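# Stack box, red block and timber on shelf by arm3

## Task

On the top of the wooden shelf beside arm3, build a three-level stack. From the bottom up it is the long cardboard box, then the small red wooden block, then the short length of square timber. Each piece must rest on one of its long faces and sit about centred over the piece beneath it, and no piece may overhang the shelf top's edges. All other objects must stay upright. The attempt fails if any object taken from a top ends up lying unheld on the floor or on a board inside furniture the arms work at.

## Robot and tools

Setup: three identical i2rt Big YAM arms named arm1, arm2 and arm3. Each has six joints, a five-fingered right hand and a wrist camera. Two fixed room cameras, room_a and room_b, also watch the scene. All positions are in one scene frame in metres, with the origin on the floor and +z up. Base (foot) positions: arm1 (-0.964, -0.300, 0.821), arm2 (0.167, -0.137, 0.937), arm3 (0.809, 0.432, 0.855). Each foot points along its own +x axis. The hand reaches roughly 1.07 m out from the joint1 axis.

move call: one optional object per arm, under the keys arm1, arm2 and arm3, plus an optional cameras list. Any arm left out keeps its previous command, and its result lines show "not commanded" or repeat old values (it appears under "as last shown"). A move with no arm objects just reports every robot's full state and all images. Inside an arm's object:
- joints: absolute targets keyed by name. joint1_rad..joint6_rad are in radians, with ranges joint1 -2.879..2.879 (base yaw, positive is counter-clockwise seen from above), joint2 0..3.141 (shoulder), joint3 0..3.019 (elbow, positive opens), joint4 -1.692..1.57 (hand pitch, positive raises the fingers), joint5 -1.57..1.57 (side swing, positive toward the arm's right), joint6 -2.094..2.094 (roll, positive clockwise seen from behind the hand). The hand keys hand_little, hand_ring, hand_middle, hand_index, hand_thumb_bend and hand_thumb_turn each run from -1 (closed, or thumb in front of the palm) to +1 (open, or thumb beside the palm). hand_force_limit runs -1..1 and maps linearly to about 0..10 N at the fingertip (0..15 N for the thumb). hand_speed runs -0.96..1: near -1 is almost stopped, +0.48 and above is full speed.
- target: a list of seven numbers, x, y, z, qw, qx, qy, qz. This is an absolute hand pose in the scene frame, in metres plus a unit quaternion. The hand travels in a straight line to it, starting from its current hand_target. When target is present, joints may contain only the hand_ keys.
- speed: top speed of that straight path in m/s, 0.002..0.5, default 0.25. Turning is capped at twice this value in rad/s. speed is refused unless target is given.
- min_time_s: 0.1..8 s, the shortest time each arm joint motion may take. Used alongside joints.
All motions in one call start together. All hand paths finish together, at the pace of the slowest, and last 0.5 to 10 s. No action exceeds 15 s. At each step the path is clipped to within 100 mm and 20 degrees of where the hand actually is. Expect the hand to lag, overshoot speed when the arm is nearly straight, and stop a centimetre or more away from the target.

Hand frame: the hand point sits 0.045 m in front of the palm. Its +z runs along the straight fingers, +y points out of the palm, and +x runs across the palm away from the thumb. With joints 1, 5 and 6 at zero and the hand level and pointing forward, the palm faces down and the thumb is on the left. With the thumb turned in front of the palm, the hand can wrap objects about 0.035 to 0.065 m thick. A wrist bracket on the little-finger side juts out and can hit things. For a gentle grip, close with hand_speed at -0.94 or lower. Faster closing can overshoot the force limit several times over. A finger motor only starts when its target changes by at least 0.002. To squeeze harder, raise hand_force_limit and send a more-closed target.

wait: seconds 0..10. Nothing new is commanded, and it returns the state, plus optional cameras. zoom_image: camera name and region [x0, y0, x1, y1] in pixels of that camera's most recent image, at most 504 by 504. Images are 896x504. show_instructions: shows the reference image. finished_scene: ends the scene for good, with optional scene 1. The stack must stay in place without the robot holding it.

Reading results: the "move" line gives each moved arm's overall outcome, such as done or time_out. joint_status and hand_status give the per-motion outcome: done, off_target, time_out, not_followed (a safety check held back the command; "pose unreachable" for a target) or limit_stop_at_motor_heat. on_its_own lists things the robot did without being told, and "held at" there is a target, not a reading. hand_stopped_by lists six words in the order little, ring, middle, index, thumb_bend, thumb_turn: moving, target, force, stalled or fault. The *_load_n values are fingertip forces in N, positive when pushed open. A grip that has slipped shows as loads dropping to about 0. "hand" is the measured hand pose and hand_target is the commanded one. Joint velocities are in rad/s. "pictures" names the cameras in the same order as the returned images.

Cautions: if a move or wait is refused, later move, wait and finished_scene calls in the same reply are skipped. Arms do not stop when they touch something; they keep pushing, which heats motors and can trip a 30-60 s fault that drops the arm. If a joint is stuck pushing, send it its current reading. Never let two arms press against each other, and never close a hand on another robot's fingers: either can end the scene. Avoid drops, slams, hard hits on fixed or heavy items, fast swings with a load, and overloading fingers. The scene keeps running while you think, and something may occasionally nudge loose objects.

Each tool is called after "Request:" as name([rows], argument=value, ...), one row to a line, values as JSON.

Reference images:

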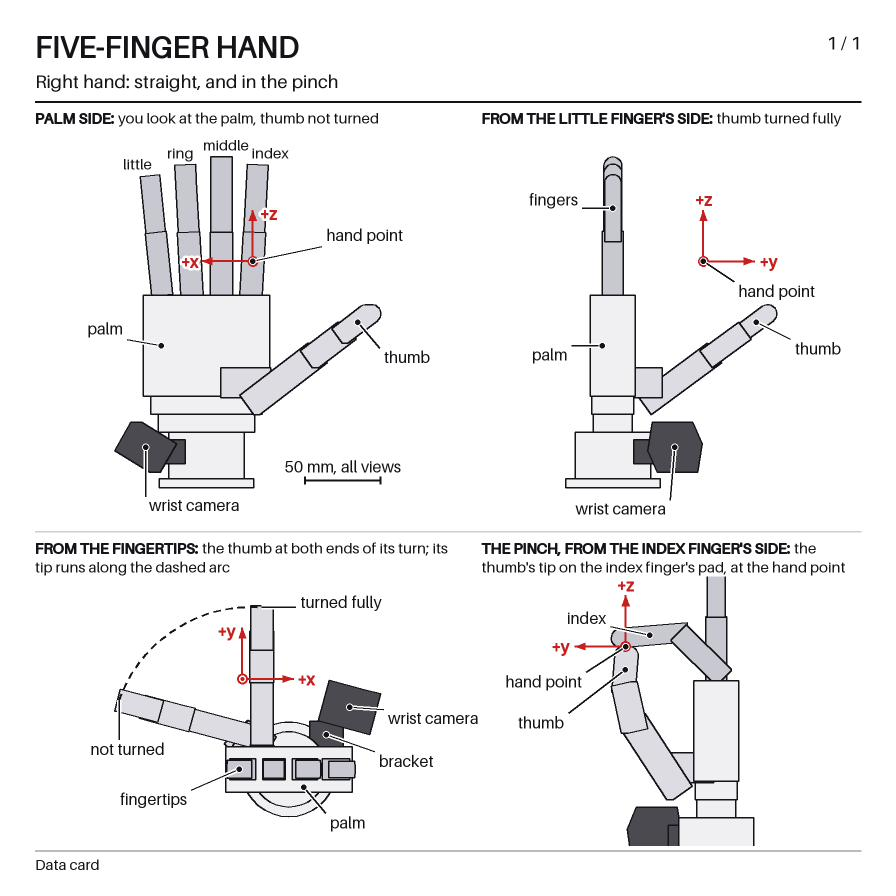

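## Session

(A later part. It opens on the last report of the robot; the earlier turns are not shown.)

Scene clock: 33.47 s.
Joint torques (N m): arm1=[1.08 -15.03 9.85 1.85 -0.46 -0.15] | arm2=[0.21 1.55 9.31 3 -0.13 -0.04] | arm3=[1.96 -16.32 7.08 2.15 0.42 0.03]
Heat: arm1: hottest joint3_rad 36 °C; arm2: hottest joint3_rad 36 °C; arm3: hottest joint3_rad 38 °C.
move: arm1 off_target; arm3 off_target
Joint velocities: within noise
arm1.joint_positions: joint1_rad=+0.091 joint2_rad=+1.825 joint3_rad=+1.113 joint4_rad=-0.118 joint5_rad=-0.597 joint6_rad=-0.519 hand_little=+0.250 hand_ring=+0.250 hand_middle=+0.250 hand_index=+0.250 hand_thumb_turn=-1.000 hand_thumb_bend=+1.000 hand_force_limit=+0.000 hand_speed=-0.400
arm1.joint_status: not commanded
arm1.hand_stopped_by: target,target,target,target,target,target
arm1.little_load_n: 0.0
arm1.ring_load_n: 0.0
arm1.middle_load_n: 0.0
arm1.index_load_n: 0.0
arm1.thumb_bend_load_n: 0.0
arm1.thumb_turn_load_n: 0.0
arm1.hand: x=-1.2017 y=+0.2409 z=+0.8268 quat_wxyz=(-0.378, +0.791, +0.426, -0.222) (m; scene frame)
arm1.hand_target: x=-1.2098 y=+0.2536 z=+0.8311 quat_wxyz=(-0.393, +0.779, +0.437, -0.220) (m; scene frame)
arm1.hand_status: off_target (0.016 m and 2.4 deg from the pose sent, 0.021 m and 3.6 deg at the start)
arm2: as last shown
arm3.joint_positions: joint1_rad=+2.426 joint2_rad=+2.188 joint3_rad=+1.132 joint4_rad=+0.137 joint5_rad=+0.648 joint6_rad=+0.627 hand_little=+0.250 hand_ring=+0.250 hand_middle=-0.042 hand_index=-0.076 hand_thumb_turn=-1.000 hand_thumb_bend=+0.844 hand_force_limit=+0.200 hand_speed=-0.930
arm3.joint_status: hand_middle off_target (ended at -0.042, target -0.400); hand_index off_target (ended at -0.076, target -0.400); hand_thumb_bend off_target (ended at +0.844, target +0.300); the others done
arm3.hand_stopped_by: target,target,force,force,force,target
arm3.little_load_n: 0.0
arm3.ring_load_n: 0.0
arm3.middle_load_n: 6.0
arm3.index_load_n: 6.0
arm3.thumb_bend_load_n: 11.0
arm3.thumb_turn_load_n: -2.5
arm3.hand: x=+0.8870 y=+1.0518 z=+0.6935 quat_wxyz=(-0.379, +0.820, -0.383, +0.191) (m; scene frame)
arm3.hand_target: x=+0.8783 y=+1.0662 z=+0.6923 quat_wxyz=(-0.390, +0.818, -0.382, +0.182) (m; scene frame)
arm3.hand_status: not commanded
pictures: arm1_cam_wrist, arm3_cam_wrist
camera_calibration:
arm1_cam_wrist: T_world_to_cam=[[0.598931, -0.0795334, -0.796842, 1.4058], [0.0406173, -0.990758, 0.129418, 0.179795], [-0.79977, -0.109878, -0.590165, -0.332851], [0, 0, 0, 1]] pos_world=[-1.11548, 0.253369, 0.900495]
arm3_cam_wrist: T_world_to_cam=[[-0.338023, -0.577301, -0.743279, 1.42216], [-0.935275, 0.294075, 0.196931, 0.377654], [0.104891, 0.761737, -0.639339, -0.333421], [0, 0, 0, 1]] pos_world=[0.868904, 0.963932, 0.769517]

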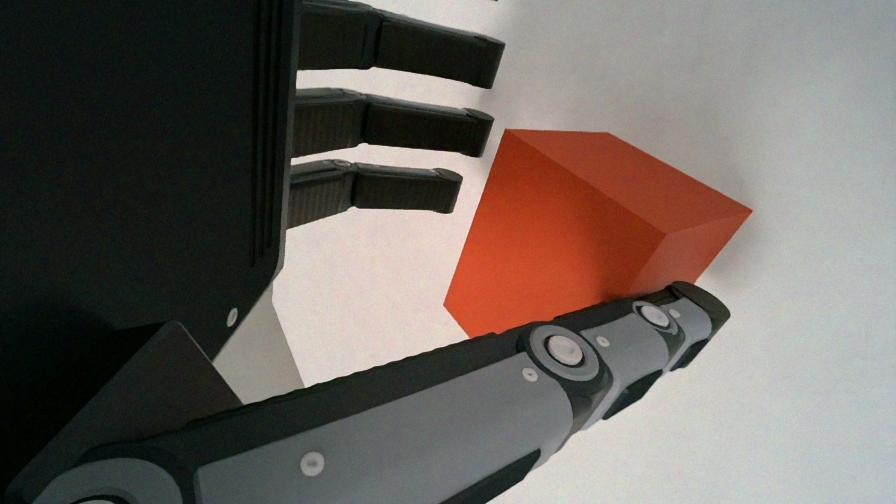

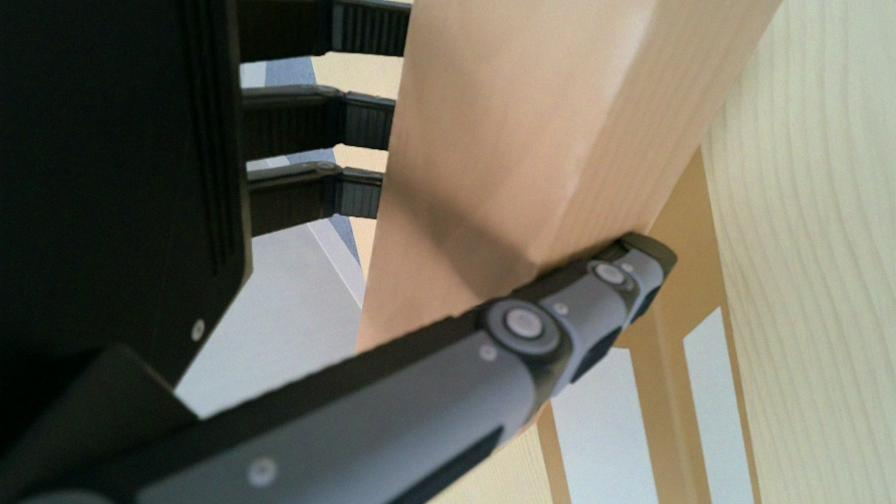

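Request:
move(arm1={"target": [-1.206, 0.246, 0.816, 0.3927, -0.7791, -0.4364, 0.2199], "speed": 0.1}, arm3={"target": [0.878, 1.063, 0.772, 0.3901, -0.8180, 0.3814, -0.1819], "speed": 0.1}, cameras=["arm1_cam_wrist", "arm3_cam_wrist"])

Scene clock: 35.50 s.
Joint torques (N m): arm1=[0.79 -15.15 7.19 1.88 -0.45 -0.15] | arm2=[-0.44 1.55 9.22 2.96 -0.14 -0.05] | arm3=[2.08 -19.25 6.19 0.98 0.52 0.05]
Heat: arm1: hottest joint3_rad 36 °C; arm2: hottest joint3_rad 36 °C; arm3: hottest joint3_rad 38 °C.
move: arm1 done; arm3 off_target
Joint velocities: within noise
arm1.joint_positions: joint1_rad=+0.091 joint2_rad=+1.836 joint3_rad=+1.106 joint4_rad=-0.075 joint5_rad=-0.600 joint6_rad=-0.522 hand_little=+0.250 hand_ring=+0.250 hand_middle=+0.250 hand_index=+0.250 hand_thumb_turn=-1.000 hand_thumb_bend=+1.000 hand_force_limit=+0.000 hand_speed=-0.400
arm1.joint_status: not commanded
arm1.hand_stopped_by: target,target,target,target,target,target
arm1.little_load_n: 0.0
arm1.ring_load_n: 0.0
arm1.middle_load_n: 0.0
arm1.index_load_n: 0.0
arm1.thumb_bend_load_n: 0.0
arm1.thumb_turn_load_n: 0.0
arm1.hand: x=-1.2032 y=+0.2458 z=+0.8233 quat_wxyz=(-0.390, +0.784, +0.430, -0.219) (m; scene frame)
arm1.hand_target: x=-1.2058 y=+0.2452 z=+0.8157 quat_wxyz=(-0.392, +0.779, +0.436, -0.220) (m; scene frame)
arm1.hand_status: done (0.008 m and 1.0 deg from the pose sent, 0.013 m and 2.4 deg at the start)
arm2: as last shown
arm2.little_load_n: -0.5
arm3.joint_positions: joint1_rad=+2.426 joint2_rad=+2.047 joint3_rad=+1.132 joint4_rad=+0.007 joint5_rad=+0.648 joint6_rad=+0.621 hand_little=+0.250 hand_ring=+0.250 hand_middle=-0.042 hand_index=-0.076 hand_thumb_turn=-1.000 hand_thumb_bend=+0.844 hand_force_limit=+0.200 hand_speed=-0.930
arm3.joint_status: not commanded
arm3.hand_stopped_by: target,target,force,force,force,target
arm3.little_load_n: 0.0
arm3.ring_load_n: 0.0
arm3.middle_load_n: 6.0
arm3.index_load_n: 6.0
arm3.thumb_bend_load_n: 11.0
arm3.thumb_turn_load_n: -2.0
arm3.hand: x=+0.8880 y=+1.0580 z=+0.7606 quat_wxyz=(-0.383, +0.819, -0.382, +0.191) (m; scene frame)
arm3.hand_target: x=+0.8785 y=+1.0636 z=+0.7718 quat_wxyz=(-0.390, +0.819, -0.379, +0.183) (m; scene frame)
arm3.hand_status: off_target (0.016 m and 1.3 deg from the pose sent, 0.080 m and 1.7 deg at the start)
pictures: arm1_cam_wrist, arm3_cam_wrist
camera_calibration:
arm1_cam_wrist: T_world_to_cam=[[0.593616, -0.0556197, -0.802824, 1.39697], [0.0453755, -0.993708, 0.102395, 0.213688], [-0.803468, -0.097212, -0.587358, -0.345418], [0, 0, 0, 1]] pos_world=[-1.11649, 0.256464, 0.896755]
arm3_cam_wrist: T_world_to_cam=[[-0.333536, -0.573289, -0.748394, 1.47155], [-0.936978, 0.289202, 0.196046, 0.371021], [0.104046, 0.766617, -0.633619, -0.304201], [0, 0, 0, 1]] pos_world=[0.870105, 0.969529, 0.835814]

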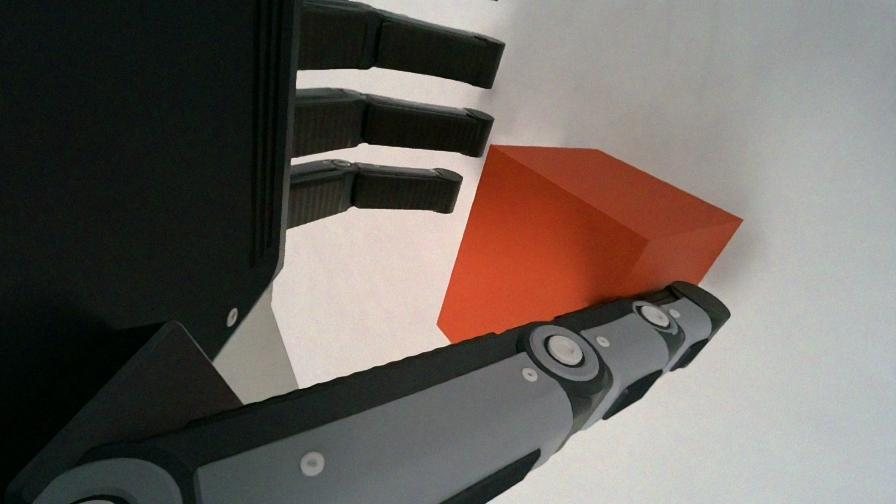

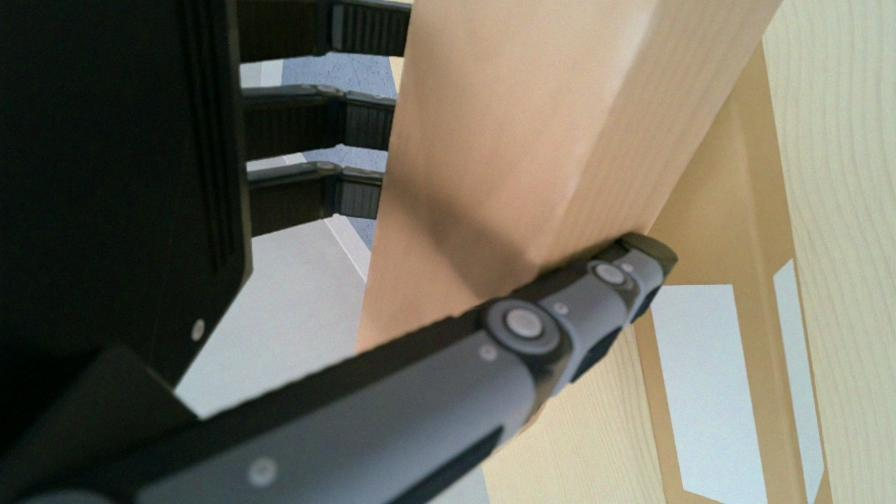

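Request:
move(arm1={"target": [-1.202, 0.235, 0.812, 0.3865, -0.7872, -0.4320, 0.2121], "speed": 0.1}, cameras=["arm1_cam_wrist"])

Scene clock: 36.90 s.
Joint torques (N m): arm1=[1.14 -16.38 6.98 1.88 -0.11 -0.09] | arm2=[-0.73 1.08 9.29 3.08 -0.17 0] | arm3=[2.08 -19.25 6.19 0.96 0.52 0.04]
Heat: arm1: hottest joint3_rad 36 °C; arm2: hottest joint3_rad 36 °C; arm3: hottest joint3_rad 38 °C.
move: arm1 done
Joint velocities: within noise
arm1.joint_positions: joint1_rad=+0.091 joint2_rad=+1.836 joint3_rad=+1.074 joint4_rad=-0.070 joint5_rad=-0.585 joint6_rad=-0.522 hand_little=+0.250 hand_ring=+0.250 hand_middle=+0.250 hand_index=+0.250 hand_thumb_turn=-1.000 hand_thumb_bend=+1.000 hand_force_limit=+0.000 hand_speed=-0.400
arm1.joint_status: not commanded
arm1.hand_stopped_by: target,target,target,target,target,target
arm1.little_load_n: 0.0
arm1.ring_load_n: 0.0
arm1.middle_load_n: 0.0
arm1.index_load_n: 0.0
arm1.thumb_bend_load_n: 0.0
arm1.thumb_turn_load_n: 0.0
arm1.hand: x=-1.1976 y=+0.2333 z=+0.8100 quat_wxyz=(-0.378, +0.793, +0.426, -0.216) (m; scene frame)
arm1.hand_target: x=-1.2020 y=+0.2350 z=+0.8123 quat_wxyz=(-0.387, +0.787, +0.432, -0.212) (m; scene frame)
arm1.hand_status: done (0.005 m and 1.4 deg from the pose sent, 0.016 m and 1.0 deg at the start)
arm2, arm3: as last shown
arm2.little_load_n: 0.0
pictures: arm1_cam_wrist
camera_calibration:
arm1_cam_wrist: T_world_to_cam=[[0.606701, -0.0812506, -0.790767, 1.39422], [0.032953, -0.991337, 0.127142, 0.167043], [-0.794247, -0.103195, -0.598767, -0.328351], [0, 0, 0, 1]] pos_world=[-1.11217, 0.244993, 0.88466]

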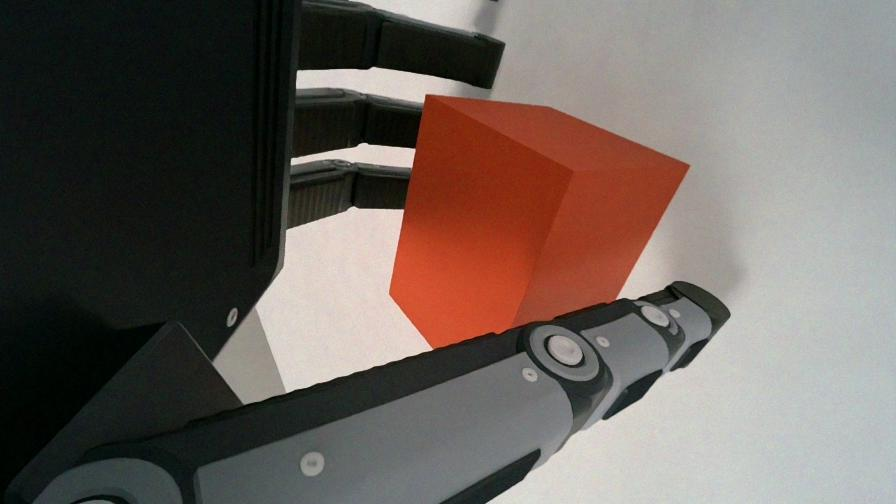

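Request:
move(arm1={"joints": {"hand_speed": -0.93, "hand_force_limit": 0.2, "hand_index": -0.4, "hand_middle": -0.4, "hand_thumb_bend": 0.3}}, arm3={"target": [1.26, 0.995, 0.785, 0.4082, -0.8464, 0.3081, -0.1486], "speed": 0.15}, cameras=["arm1_cam_wrist", "arm3_cam_wrist", "room_a"])

Scene clock: 40.70 s.
Joint torques (N m): arm1=[1.14 -16.38 6.98 1.84 -0.12 -0.09] | arm2=[-0.44 0.67 9.26 2.95 -0.11 -0.06] | arm3=[0.73 -18.49 10.19 1.43 -0.07 -0.17]
Heat: arm1: hottest joint2_rad 36 °C; arm2: hottest joint3_rad 36 °C; arm3: hottest joint3_rad 38 °C.
move: arm1 off_target; arm3 off_target
Joint velocities: within noise
arm1.joint_positions: joint1_rad=+0.091 joint2_rad=+1.836 joint3_rad=+1.074 joint4_rad=-0.068 joint5_rad=-0.584 joint6_rad=-0.522 hand_little=+0.250 hand_ring=+0.250 hand_middle=-0.056 hand_index=-0.089 hand_thumb_turn=-1.000 hand_thumb_bend=+0.841 hand_force_limit=+0.200 hand_speed=-0.930
arm1.joint_status: hand_middle off_target (ended at -0.056, target -0.400); hand_index off_target (ended at -0.089, target -0.400); hand_thumb_bend off_target (ended at +0.841, target +0.300); the others done
arm1.hand_stopped_by: target,target,force,force,force,target
arm1.little_load_n: 0.0
arm1.ring_load_n: 0.0
arm1.middle_load_n: 5.5
arm1.index_load_n: 6.0
arm1.thumb_bend_load_n: 11.5
arm1.thumb_turn_load_n: -1.0
arm1.hand: x=-1.1975 y=+0.2338 z=+0.8101 quat_wxyz=(-0.379, +0.793, +0.426, -0.215) (m; scene frame)
arm1.hand_target: x=-1.2019 y=+0.2353 z=+0.8123 quat_wxyz=(-0.387, +0.787, +0.432, -0.212) (m; scene frame)
arm1.hand_status: not commanded
arm2.joint_positions: joint1_rad=-0.063 joint2_rad=+0.581 joint3_rad=+1.425 joint4_rad=-1.407 joint5_rad=-0.282 joint6_rad=-1.105 hand_little=+1.000 hand_ring=+1.000 hand_middle=+1.000 hand_index=+1.000 hand_thumb_turn=+1.000 hand_thumb_bend=+1.000 hand_force_limit=+0.000 hand_speed=-0.800
arm2.joint_status: not commanded
arm2.hand_stopped_by: target,target,target,target,target,target
arm2.little_load_n: 0.0
arm2.ring_load_n: 0.0
arm2.middle_load_n: 0.0
arm2.index_load_n: 0.0
arm2.thumb_bend_load_n: 0.0
arm2.thumb_turn_load_n: 0.0
arm2.hand: x=+0.3022 y=-0.2819 z=+1.4264 quat_wxyz=(-0.016, +0.715, -0.496, +0.492) (m; scene frame)
arm2.hand_target: x=+0.3019 y=-0.2815 z=+1.4374 quat_wxyz=(-0.012, +0.712, -0.490, +0.503) (m; scene frame)
arm2.hand_status: not commanded
arm3.joint_positions: joint1_rad=+1.728 joint2_rad=+2.107 joint3_rad=+1.284 joint4_rad=+0.130 joint5_rad=-0.003 joint6_rad=+0.006 hand_little=+0.250 hand_ring=+0.250 hand_middle=-0.042 hand_index=-0.076 hand_thumb_turn=-1.000 hand_thumb_bend=+0.844 hand_force_limit=+0.200 hand_speed=-0.930
arm3.joint_status: not commanded
arm3.hand_stopped_by: target,target,force,force,force,target
arm3.little_load_n: 0.0
arm3.ring_load_n: 0.0
arm3.middle_load_n: 6.5
arm3.index_load_n: 6.0
arm3.thumb_bend_load_n: 10.5
arm3.thumb_turn_load_n: -2.0
arm3.hand: x=+1.2438 y=+0.9823 z=+0.7750 quat_wxyz=(-0.398, +0.848, -0.321, +0.141) (m; scene frame)
arm3.hand_target: x=+1.2572 y=+0.9936 z=+0.7842 quat_wxyz=(-0.408, +0.845, -0.312, +0.147) (m; scene frame)
arm3.hand_status: off_target (0.023 m and 2.1 deg from the pose sent, 0.378 m and 10.6 deg at the start)
pictures: arm1_cam_wrist, arm3_cam_wrist, room_a
camera_calibration:
arm1_cam_wrist: T_world_to_cam=[[0.607206, -0.0804832, -0.790458, 1.39444], [0.0318877, -0.991586, 0.125457, 0.167683], [-0.793905, -0.101384, -0.599531, -0.327508], [0, 0, 0, 1]] pos_world=[-1.11207, 0.245298, 0.88486]
arm3_cam_wrist: T_world_to_cam=[[-0.261097, -0.609057, -0.748918, 1.503], [-0.96419, 0.127135, 0.232756, 0.887978], [-0.0465476, 0.782871, -0.620441, -0.112928], [0, 0, 0, 1]] pos_world=[1.24335, 0.890927, 0.848877]

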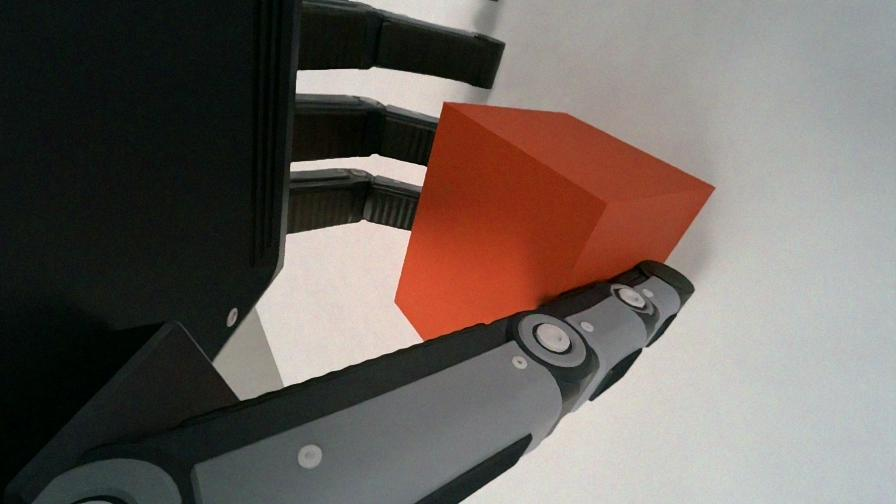

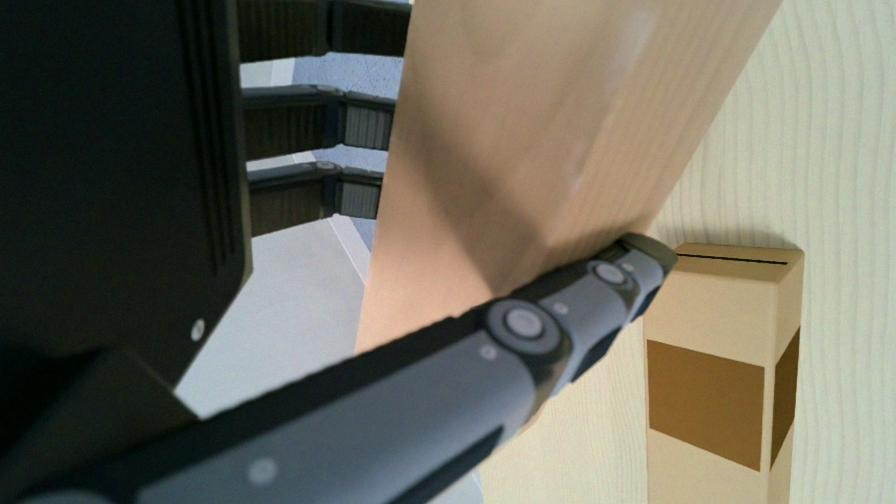

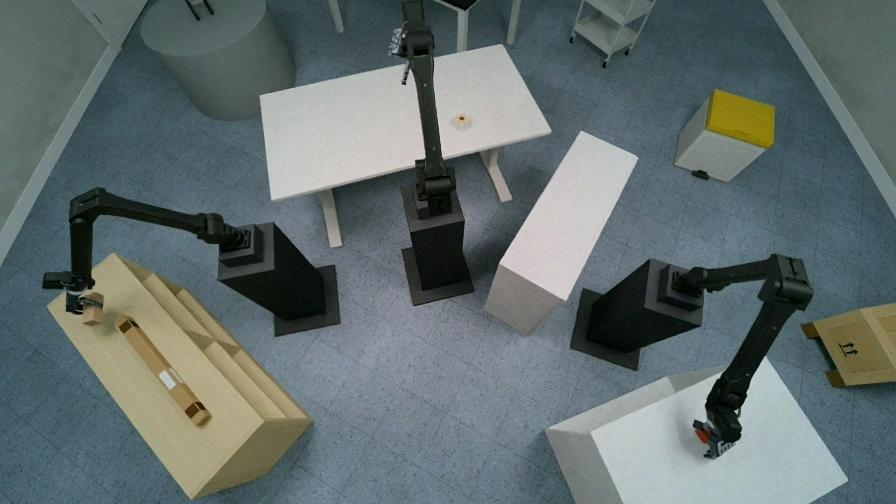

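Request:
move(arm1={"target": [-1.202, 0.235, 0.93, 0.3865, -0.7872, -0.4320, 0.2121], "speed": 0.15}, arm2={"joints": {"joint1_rad": -1.95, "hand_speed": -0.4, "hand_thumb_turn": -1, "hand_index": 0.25, "hand_middle": 0.25, "hand_ring": 0.25, "hand_little": 0.25}, "min_time_s": 3}, arm3={"target": [1.293, 0.992, 0.69, 0.4082, -0.8464, 0.3081, -0.1486], "speed": 0.12}, cameras=["arm1_cam_wrist", "arm3_cam_wrist"])

Scene clock: 45.50 s.
Joint torques (N m): arm1=[1.08 -16.26 13.33 0.59 -0.2 -0.08] | arm2=[-1.14 1.2 9.25 2.93 -0.13 -0.07] | arm3=[0.09 -19.49 9.01 2.85 -0.02 -0.22]
Heat: arm1: hottest joint2_rad 36 °C; arm2: hottest joint3_rad 36 °C; arm3: hottest joint3_rad 39 °C.
move: arm1 off_target; arm2 done; arm3 off_target
Joint velocities: within noise
arm1.joint_positions: joint1_rad=+0.091 joint2_rad=+1.665 joint3_rad=+1.126 joint4_rad=-0.337 joint5_rad=-0.584 joint6_rad=-0.528 hand_little=+0.250 hand_ring=+0.250 hand_middle=-0.056 hand_index=-0.089 hand_thumb_turn=-1.000 hand_thumb_bend=+0.841 hand_force_limit=+0.200 hand_speed=-0.930
arm1.joint_status: not commanded
arm1.hand_stopped_by: target,target,force,force,force,target
arm1.little_load_n: 0.0
arm1.ring_load_n: 0.0
arm1.middle_load_n: 6.0
arm1.index_load_n: 5.5
arm1.thumb_bend_load_n: 11.5
arm1.thumb_turn_load_n: -1.5
arm1.hand: x=-1.1929 y=+0.2148 z=+0.8956 quat_wxyz=(-0.359, +0.801, +0.426, -0.219) (m; scene frame)
arm1.hand_target: x=-1.2016 y=+0.2345 z=+0.9294 quat_wxyz=(-0.387, +0.786, +0.434, -0.211) (m; scene frame)
arm1.hand_status: off_target (0.041 m and 3.7 deg from the pose sent, 0.120 m and 1.3 deg at the start)
arm2.joint_positions: joint1_rad=-1.940 joint2_rad=+0.581 joint3_rad=+1.425 joint4_rad=-1.407 joint5_rad=-0.282 joint6_rad=-1.105 hand_little=+0.250 hand_ring=+0.250 hand_middle=+0.250 hand_index=+0.250 hand_thumb_turn=-1.000 hand_thumb_bend=+1.000 hand_force_limit=+0.000 hand_speed=-0.400
arm2.joint_status: all done
arm2.hand_stopped_by: target,target,target,target,target,target
arm2.little_load_n: 0.0
arm2.ring_load_n: -0.5
arm2.middle_load_n: 0.0
arm2.index_load_n: 0.0
arm2.thumb_bend_load_n: 0.0
arm2.thumb_turn_load_n: 0.0
arm2.hand: x=-0.0104 y=-0.2205 z=+1.4274 quat_wxyz=(+0.390, +0.023, -0.869, +0.305) (m; scene frame)
arm2.hand_target: x=-0.0106 y=-0.2188 z=+1.4384 quat_wxyz=(+0.402, +0.021, -0.862, +0.307) (m; scene frame)
arm2.hand_status: not commanded
arm3.joint_positions: joint1_rad=+1.689 joint2_rad=+2.321 joint3_rad=+1.388 joint4_rad=+0.222 joint5_rad=-0.043 joint6_rad=-0.022 hand_little=+0.250 hand_ring=+0.250 hand_middle=-0.042 hand_index=-0.076 hand_thumb_turn=-1.000 hand_thumb_bend=+0.844 hand_force_limit=+0.200 hand_speed=-0.930
arm3.joint_status: not commanded
arm3.hand_stopped_by: target,target,force,force,force,target
arm3.little_load_n: 0.0
arm3.ring_load_n: 0.5
arm3.middle_load_n: 5.0
arm3.index_load_n: 5.5
arm3.thumb_bend_load_n: 10.0
arm3.thumb_turn_load_n: -2.5
arm3.hand: x=+1.2715 y=+0.9828 z=+0.6846 quat_wxyz=(-0.392, +0.852, -0.319, +0.134) (m; scene frame)
arm3.hand_target: x=+1.2913 y=+0.9916 z=+0.6907 quat_wxyz=(-0.409, +0.845, -0.310, +0.147) (m; scene frame)
arm3.hand_status: off_target (0.024 m and 2.9 deg from the pose sent, 0.099 m and 2.1 deg at the start)
pictures: arm1_cam_wrist, arm3_cam_wrist
camera_calibration:
arm1_cam_wrist: T_world_to_cam=[[0.617866, -0.110149, -0.77853, 1.46603], [0.0336213, -0.985532, 0.166119, 0.102331], [-0.785564, -0.128814, -0.605224, -0.253602], [0, 0, 0, 1]] pos_world=[-1.10847, 0.229664, 0.97086]
arm3_cam_wrist: T_world_to_cam=[[-0.266291, -0.619121, -0.738768, 1.45241], [-0.961772, 0.119848, 0.246236, 0.930485], [-0.0639099, 0.776097, -0.627367, -0.134699], [0, 0, 0, 1]] pos_world=[1.27307, 0.892243, 0.759372]

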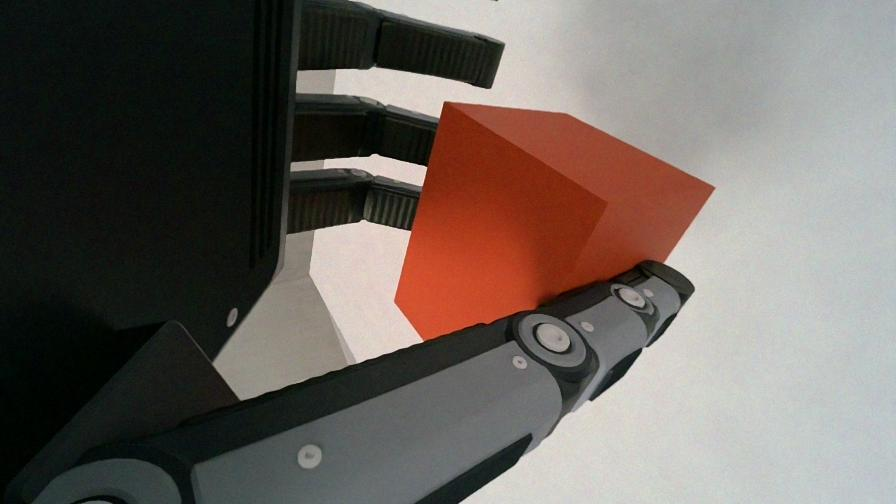

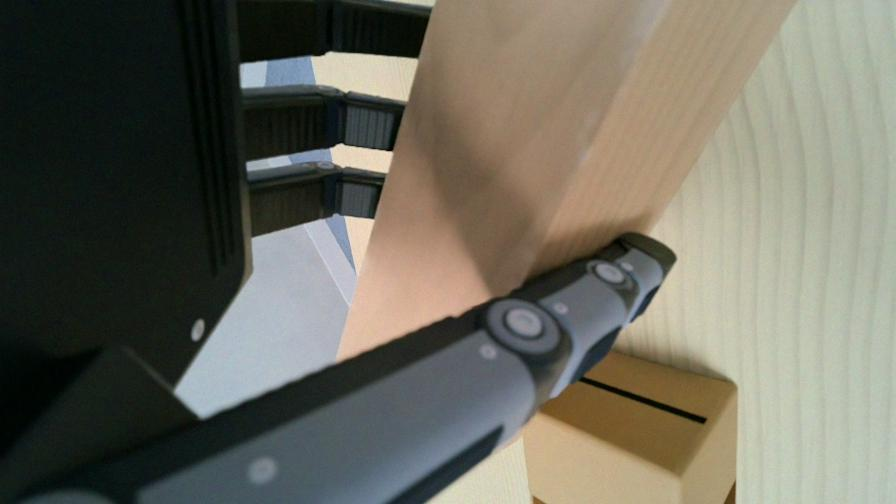

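Request:
move(arm1={"joints": {"joint1_rad": -1.9, "joint5_rad": -0.15, "joint6_rad": -0.15}, "min_time_s": 3.5}, arm3={"target": [1.293, 0.992, 0.653, 0.4082, -0.8464, 0.3081, -0.1486], "speed": 0.05}, cameras=["arm1_cam_wrist", "arm3_cam_wrist", "room_a", "room_b"])

Scene clock: 50.47 s.
Joint torques (N m): arm1=[0.73 -16.32 13.44 0.66 -0.01 0.1] | arm2=[-0.62 0.67 9.2 2.93 -0.14 -0.07] | arm3=[-0.03 -19.08 8.06 2.43 0.03 -0.16]
Heat: arm1: hottest joint3_rad 37 °C; arm2: hottest joint3_rad 37 °C; arm3: hottest joint3_rad 39 °C.
move: arm1 done; arm3 off_target
Joint velocities: within noise
arm1.joint_positions: joint1_rad=-1.905 joint2_rad=+1.665 joint3_rad=+1.126 joint4_rad=-0.337 joint5_rad=-0.151 joint6_rad=-0.163 hand_little=+0.250 hand_ring=+0.250 hand_middle=-0.056 hand_index=-0.089 hand_thumb_turn=-1.000 hand_thumb_bend=+0.841 hand_force_limit=+0.200 hand_speed=-0.930
arm1.joint_status: all done
arm1.hand_stopped_by: target,target,force,force,force,target
arm1.little_load_n: 0.0
arm1.ring_load_n: 0.0
arm1.middle_load_n: 6.0
arm1.index_load_n: 5.5
arm1.thumb_bend_load_n: 11.5
arm1.thumb_turn_load_n: -1.5
arm1.hand: x=-0.3935 y=-0.3609 z=+0.8852 quat_wxyz=(-0.252, +0.672, -0.653, +0.242) (m; scene frame)
arm1.hand_target: x=-0.3710 y=-0.3619 z=+0.9210 quat_wxyz=(-0.270, +0.663, -0.646, +0.265) (m; scene frame)
arm1.hand_status: not commanded
arm2: as last shown
arm2.ring_load_n: 0.5
arm2.thumb_turn_load_n: 0.5
arm3.joint_positions: joint1_rad=+1.697 joint2_rad=+2.392 joint3_rad=+1.425 joint4_rad=+0.283 joint5_rad=-0.043 joint6_rad=-0.042 hand_little=+0.250 hand_ring=+0.250 hand_middle=-0.043 hand_index=-0.076 hand_thumb_turn=-1.000 hand_thumb_bend=+0.844 hand_force_limit=+0.200 hand_speed=-0.930
arm3.joint_status: not commanded
arm3.hand_stopped_by: target,target,force,force,force,target
arm3.little_load_n: 0.0
arm3.ring_load_n: 0.0
arm3.middle_load_n: 4.5
arm3.index_load_n: 4.5
arm3.thumb_bend_load_n: 9.5
arm3.thumb_turn_load_n: 0.0
arm3.hand: x=+1.2751 y=+0.9935 z=+0.6588 quat_wxyz=(-0.403, +0.851, -0.305, +0.141) (m; scene frame)
arm3.hand_target: x=+1.2882 y=+0.9945 z=+0.6531 quat_wxyz=(-0.408, +0.849, -0.302, +0.148) (m; scene frame)
arm3.hand_status: off_target (0.019 m and 1.3 deg from the pose sent, 0.039 m and 2.9 deg at the start)
pictures: arm1_cam_wrist, arm3_cam_wrist, room_a, room_b
camera_calibration:
arm1_cam_wrist: T_world_to_cam=[[-0.681816, -0.29514, -0.669342, 0.225856], [-0.560039, 0.799256, 0.218051, -0.125669], [0.47062, 0.523528, -0.710236, 1.11663], [0, 0, 0, 1]] pos_world=[-0.441896, -0.417486, 0.971647]
arm3_cam_wrist: T_world_to_cam=[[-0.23095, -0.616136, -0.753019, 1.40233], [-0.971076, 0.0977508, 0.217846, 0.991546], [-0.0606145, 0.78155, -0.620891, -0.172796], [0, 0, 0, 1]] pos_world=[1.27626, 0.90215, 0.732689]

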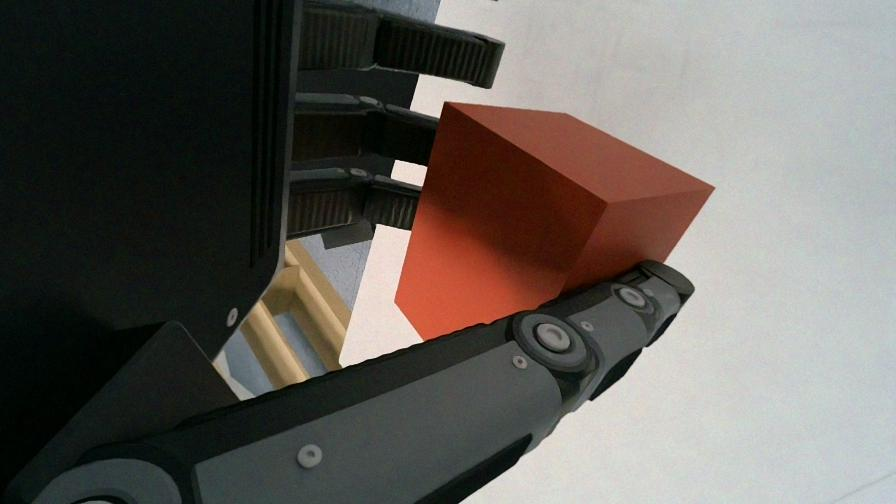

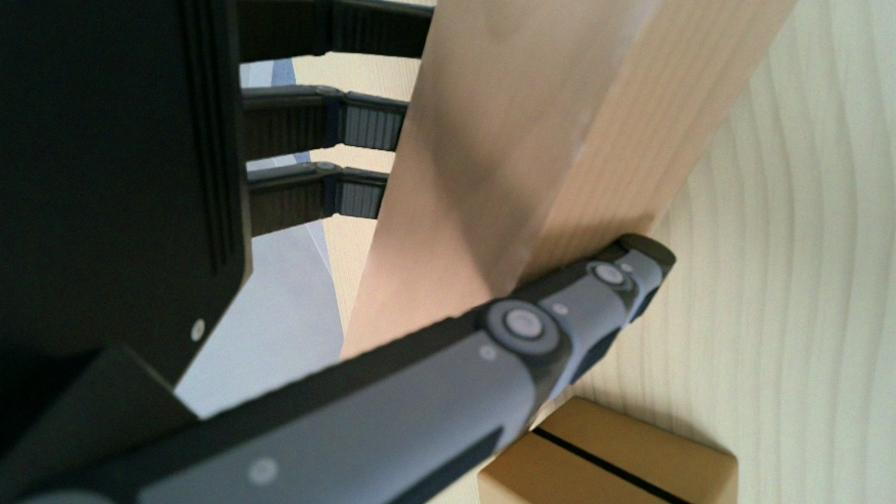

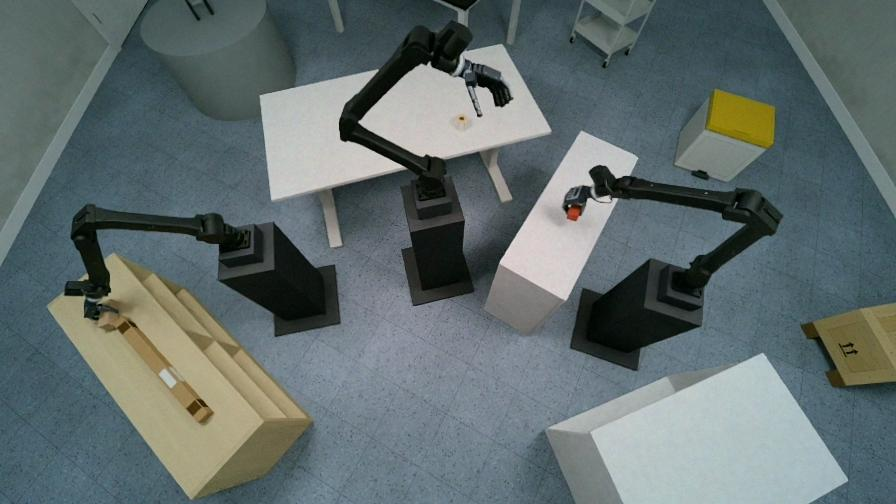

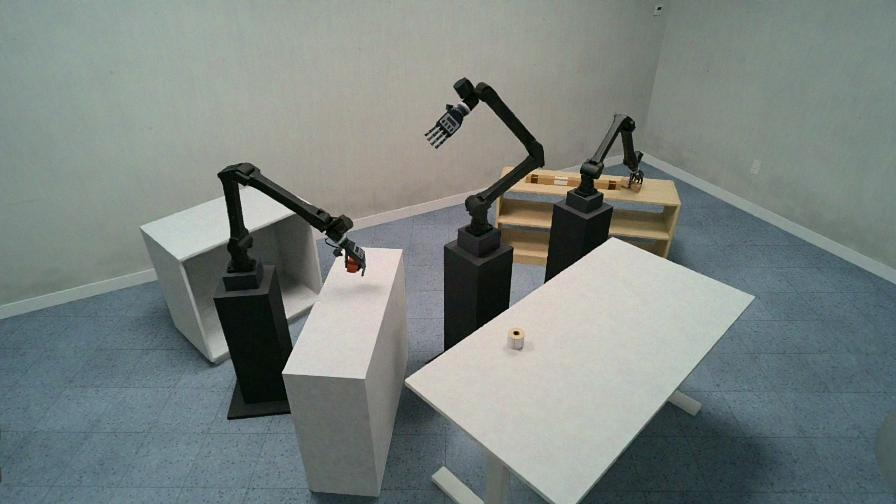

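Request:
zoom_image(camera="room_a", region=[40, 240, 220, 440])

Request:
zoom_image(camera="room_b", region=[480, 140, 700, 264])

Scaled by 2.520.

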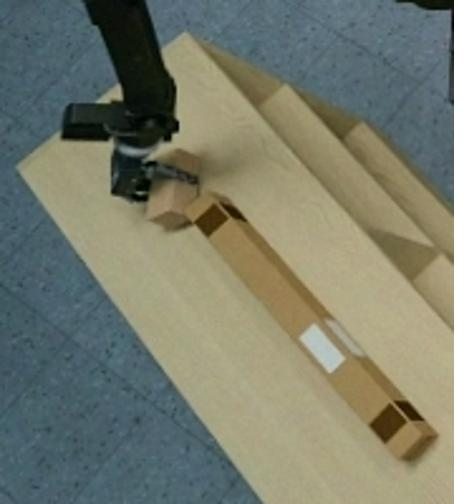

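Scaled by 2.291.

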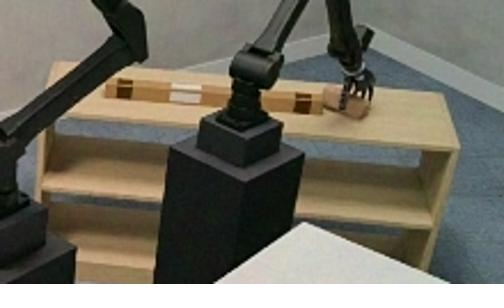

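Request:
move(arm1={"target": [-0.393, -0.319, 0.865, 0.3371, -0.6688, 0.5917, -0.2982], "speed": 0.15}, arm3={"target": [1.30, 0.992, 0.72, 0.4082, -0.8464, 0.3081, -0.1486], "speed": 0.1}, cameras=["arm1_cam_wrist", "arm3_cam_wrist"])

Request:
move(arm3={"target": [1.345, 0.967, 0.70, 0.4082, -0.8464, 0.3081, -0.1486], "speed": 0.1}, cameras=["arm3_cam_wrist"])

Scene clock: 54.17 s.
Joint torques (N m): arm1=[1.38 -14.68 7.69 2.22 -0.2 0.04] | arm2=[-0.32 1.32 9.2 2.89 -0.15 -0.04] | arm3=[0.03 -22.71 7.34 1.47 -0.11 -0.12]
Heat: arm1: hottest joint2_rad 37 °C; arm2: hottest joint3_rad 37 °C; arm3: hottest joint3_rad 39 °C.
move: arm1 off_target; arm3 off_target
Joint velocities: within noise
arm1.joint_positions: joint1_rad=-1.863 joint2_rad=+1.650 joint3_rad=+0.918 joint4_rad=+0.037 joint5_rad=-0.209 joint6_rad=-0.163 hand_little=+0.250 hand_ring=+0.250 hand_middle=-0.056 hand_index=-0.089 hand_thumb_turn=-1.000 hand_thumb_bend=+0.841 hand_force_limit=+0.200 hand_speed=-0.930
arm1.joint_status: not commanded
arm1.hand_stopped_by: target,target,force,force,force,target
arm1.little_load_n: 0.0
arm1.ring_load_n: 0.0
arm1.middle_load_n: 6.0
arm1.index_load_n: 5.5
arm1.thumb_bend_load_n: 11.5
arm1.thumb_turn_load_n: -1.5
arm1.hand: x=-0.3996 y=-0.3251 z=+0.8546 quat_wxyz=(-0.324, +0.672, -0.600, +0.289) (m; scene frame)
arm1.hand_target: x=-0.3935 y=-0.3184 z=+0.8654 quat_wxyz=(-0.337, +0.669, -0.591, +0.298) (m; scene frame)
arm1.hand_status: off_target (0.014 m and 2.1 deg from the pose sent, 0.047 m and 13.7 deg at the start)
arm2: as last shown
arm2.ring_load_n: 0.0
arm2.thumb_turn_load_n: 0.0
arm3.joint_positions: joint1_rad=+1.674 joint2_rad=+2.306 joint3_rad=+1.425 joint4_rad=+0.193 joint5_rad=-0.045 joint6_rad=-0.042 hand_little=+0.250 hand_ring=+0.250 hand_middle=-0.043 hand_index=-0.076 hand_thumb_turn=-1.000 hand_thumb_bend=+0.844 hand_force_limit=+0.200 hand_speed=-0.930
arm3.joint_status: not commanded
arm3.hand_stopped_by: target,target,force,force,force,target
arm3.little_load_n: 0.0
arm3.ring_load_n: 0.0
arm3.middle_load_n: 6.0
arm3.index_load_n: 4.5
arm3.thumb_bend_load_n: 9.5
arm3.thumb_turn_load_n: -1.0
arm3.hand: x=+1.2924 y=+0.9870 z=+0.7046 quat_wxyz=(-0.400, +0.849, -0.315, +0.144) (m; scene frame)
arm3.hand_target: x=+1.3047 y=+0.9887 z=+0.7200 quat_wxyz=(-0.408, +0.845, -0.312, +0.150) (m; scene frame)
arm3.hand_status: off_target (0.018 m and 1.4 deg from the pose sent, 0.066 m and 1.3 deg at the start)
pictures: arm1_cam_wrist, arm3_cam_wrist
camera_calibration:
arm1_cam_wrist: T_world_to_cam=[[-0.520426, -0.338667, -0.783876, 0.360049], [-0.655567, 0.746689, 0.11264, -0.116296], [0.547164, 0.572504, -0.610615, 1.04042], [0, 0, 0, 1]] pos_world=[-0.458144, -0.386873, 0.930632]
arm3_cam_wrist: T_world_to_cam=[[-0.247276, -0.613211, -0.750218, 1.45306], [-0.967848, 0.119483, 0.221345, 0.970993], [-0.0460929, 0.78083, -0.623041, -0.154729], [0, 0, 0, 1]] pos_world=[1.29195, 0.895836, 0.778788]

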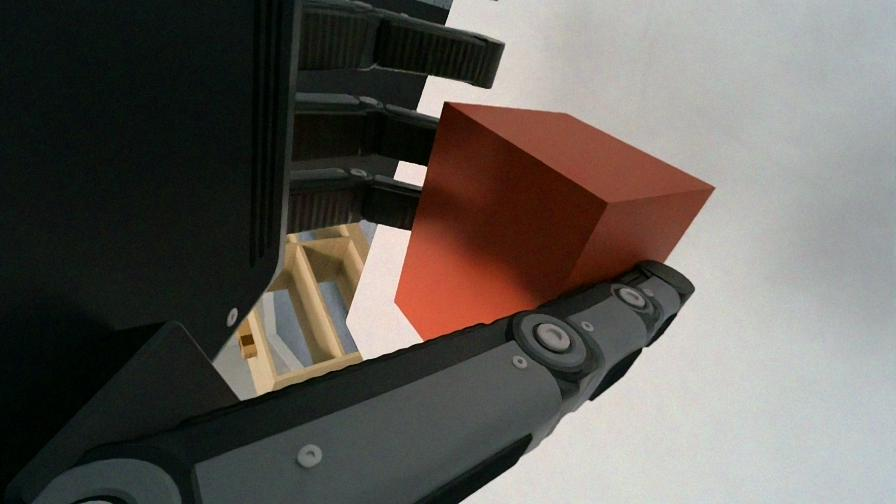

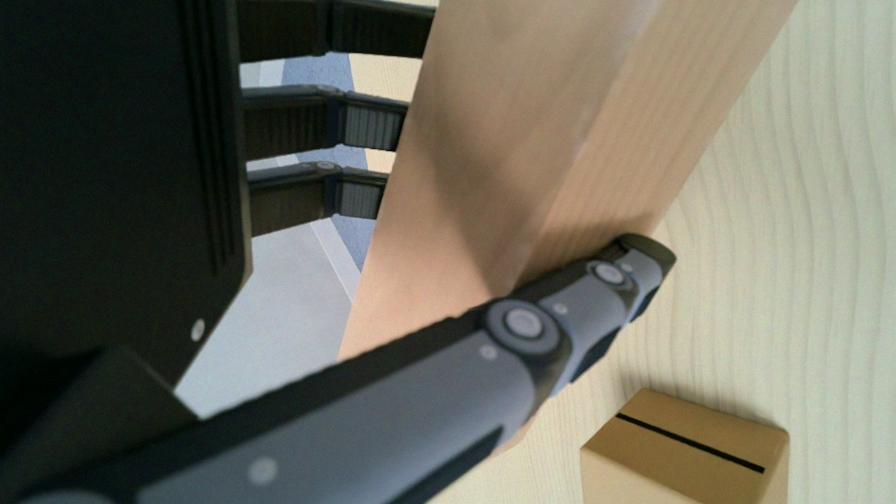

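Scene clock: 55.43 s.
Joint torques (N m): arm1=[1.44 -14.62 7.69 2.22 -0.2 0.04] | arm2=[-0.5 1.2 9.22 2.95 -0.13 -0.06] | arm3=[1.03 -20.72 9.58 1.46 -0.14 -0.19]
Heat: arm1: hottest joint2_rad 37 °C; arm2: hottest joint3_rad 37 °C; arm3: hottest joint3_rad 39 °C.
move: arm3 off_target
Joint velocities: within noise
arm1, arm2: as last shown
arm1.hand_target: x=-0.3935 y=-0.3184 z=+0.8653 quat_wxyz=(-0.337, +0.669, -0.591, +0.298) (m; scene frame)
arm3.joint_positions: joint1_rad=+1.596 joint2_rad=+2.341 joint3_rad=+1.458 joint4_rad=+0.188 joint5_rad=-0.106 joint6_rad=-0.082 hand_little=+0.250 hand_ring=+0.250 hand_middle=-0.043 hand_index=-0.076 hand_thumb_turn=-1.000 hand_thumb_bend=+0.844 hand_force_limit=+0.200 hand_speed=-0.930
arm3.joint_status: not commanded
arm3.hand_stopped_by: target,target,force,force,force,target
arm3.little_load_n: 0.0
arm3.ring_load_n: 0.0
arm3.middle_load_n: 6.0
arm3.index_load_n: 4.5
arm3.thumb_bend_load_n: 9.5
arm3.thumb_turn_load_n: -0.5
arm3.hand: x=+1.3309 y=+0.9569 z=+0.6925 quat_wxyz=(-0.400, +0.848, -0.319, +0.141) (m; scene frame)
arm3.hand_target: x=+1.3434 y=+0.9666 z=+0.6997 quat_wxyz=(-0.408, +0.846, -0.309, +0.148) (m; scene frame)
arm3.hand_status: off_target (0.019 m and 1.8 deg from the pose sent, 0.056 m and 1.4 deg at the start)
pictures: arm3_cam_wrist
camera_calibration:
arm3_cam_wrist: T_world_to_cam=[[-0.256941, -0.608779, -0.750579, 1.44399], [-0.965298, 0.124135, 0.229761, 1.00076], [-0.0467006, 0.783568, -0.619549, -0.141258], [0, 0, 0, 1]] pos_world=[1.33045, 0.865528, 0.766379]

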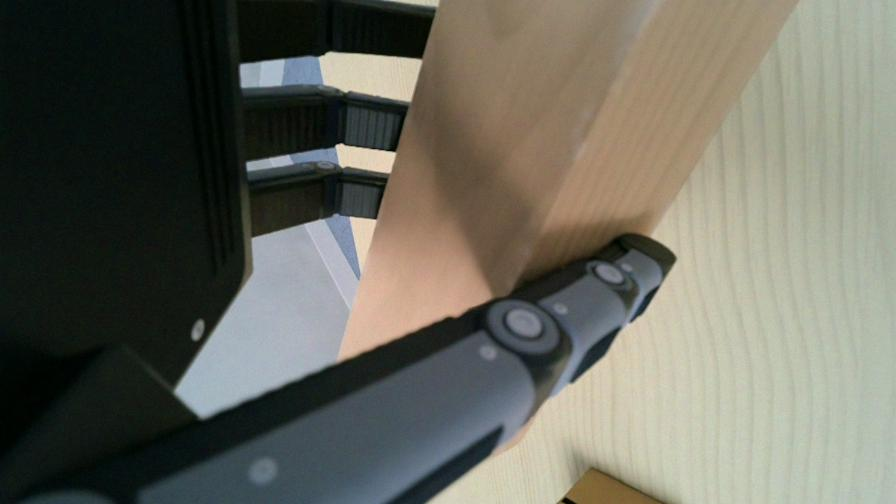

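Request:
move(arm1={"target": [-0.3935, -0.3184, 0.802, 0.3371, -0.6688, 0.5917, -0.2982], "speed": 0.08}, arm3={"target": [1.343, 0.9666, 0.653, 0.4082, -0.8464, 0.3081, -0.1486], "speed": 0.06}, cameras=["arm1_cam_wrist", "arm3_cam_wrist"])

Scene clock: 57.33 s.
Joint torques (N m): arm1=[1.44 -13.74 6.82 2.24 -0.16 0.05] | arm2=[-0.73 1.61 9.32 2.95 -0.13 -0.06] | arm3=[0.73 -19.66 8.87 2.76 -0.07 -0.17]
Heat: arm1: hottest joint2_rad 37 °C; arm2: hottest joint3_rad 37 °C; arm3: hottest joint3_rad 39 °C.
move: arm1 done; arm3 off_target
Joint velocities: within noise
arm1.joint_positions: joint1_rad=-1.863 joint2_rad=+1.765 joint3_rad=+0.870 joint4_rad=+0.217 joint5_rad=-0.209 joint6_rad=-0.163 hand_little=+0.250 hand_ring=+0.250 hand_middle=-0.056 hand_index=-0.089 hand_thumb_turn=-1.000 hand_thumb_bend=+0.841 hand_force_limit=+0.200 hand_speed=-0.930
arm1.joint_status: not commanded
arm1.hand_stopped_by: target,target,force,force,force,target
arm1.little_load_n: 0.0
arm1.ring_load_n: 0.0
arm1.middle_load_n: 6.0
arm1.index_load_n: 5.5
arm1.thumb_bend_load_n: 11.5
arm1.thumb_turn_load_n: -1.5
arm1.hand: x=-0.3988 y=-0.3255 z=+0.8010 quat_wxyz=(-0.328, +0.670, -0.597, +0.295) (m; scene frame)
arm1.hand_target: x=-0.3940 y=-0.3184 z=+0.8024 quat_wxyz=(-0.337, +0.669, -0.592, +0.298) (m; scene frame)
arm1.hand_status: done (0.009 m and 1.2 deg from the pose sent, 0.053 m and 2.1 deg at the start)
arm2: as last shown
arm3.joint_positions: joint1_rad=+1.596 joint2_rad=+2.418 joint3_rad=+1.488 joint4_rad=+0.228 joint5_rad=-0.108 joint6_rad=-0.085 hand_little=+0.250 hand_ring=+0.250 hand_middle=-0.043 hand_index=-0.076 hand_thumb_turn=-1.000 hand_thumb_bend=+0.844 hand_force_limit=+0.200 hand_speed=-0.930
arm3.joint_status: not commanded
arm3.hand_stopped_by: target,target,force,force,force,target
arm3.little_load_n: 0.0
arm3.ring_load_n: 0.0
arm3.middle_load_n: 3.5
arm3.index_load_n: 5.0
arm3.thumb_bend_load_n: 10.0
arm3.thumb_turn_load_n: 2.0
arm3.hand: x=+1.3305 y=+0.9572 z=+0.6555 quat_wxyz=(-0.397, +0.850, -0.318, +0.139) (m; scene frame)
arm3.hand_target: x=+1.3425 y=+0.9662 z=+0.6541 quat_wxyz=(-0.409, +0.846, -0.308, +0.149) (m; scene frame)
arm3.hand_status: off_target (0.016 m and 2.1 deg from the pose sent, 0.042 m and 1.8 deg at the start)
pictures: arm1_cam_wrist, arm3_cam_wrist
camera_calibration:
arm1_cam_wrist: T_world_to_cam=[[-0.507243, -0.340747, -0.791578, 0.329038], [-0.657402, 0.74691, 0.0997443, -0.0997939], [0.55725, 0.570979, -0.602872, 1.00482], [0, 0, 0, 1]] pos_world=[-0.458637, -0.387074, 0.876189]
arm3_cam_wrist: T_world_to_cam=[[-0.258331, -0.614036, -0.745805, 1.41995], [-0.96465, 0.122309, 0.233435, 1.00741], [-0.0521187, 0.779744, -0.623926, -0.150756], [0, 0, 0, 1]] pos_world=[1.33076, 0.866235, 0.729779]

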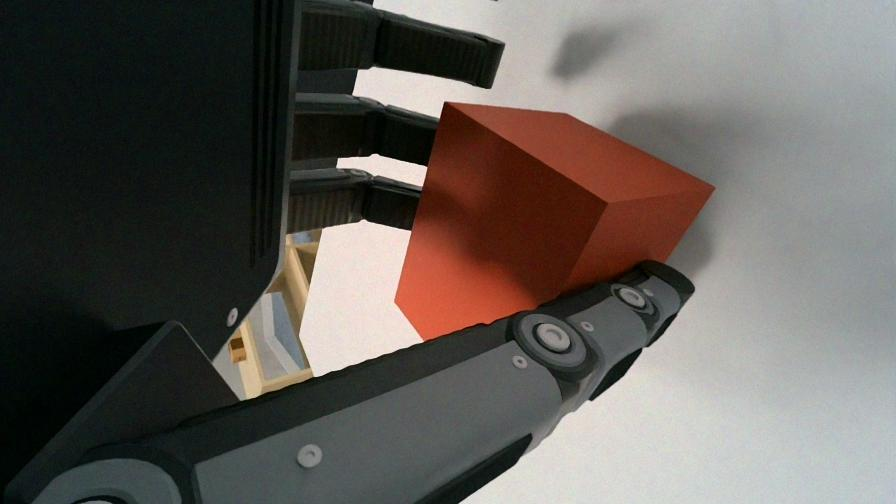

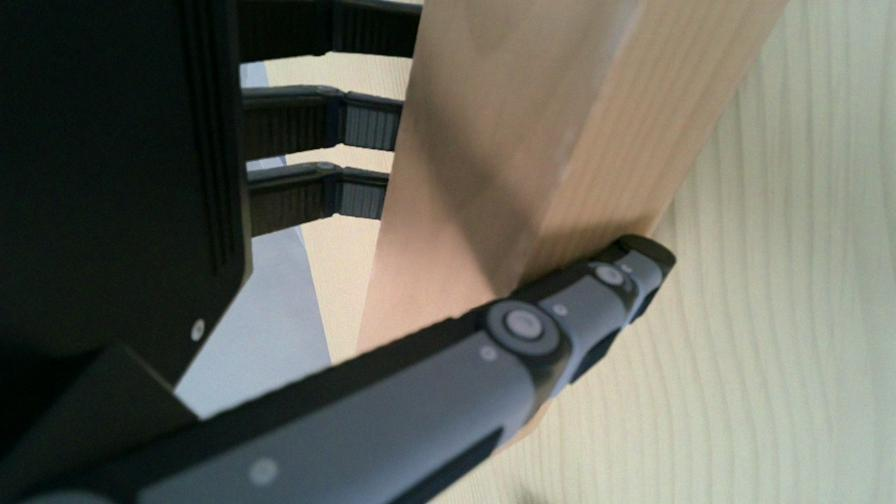

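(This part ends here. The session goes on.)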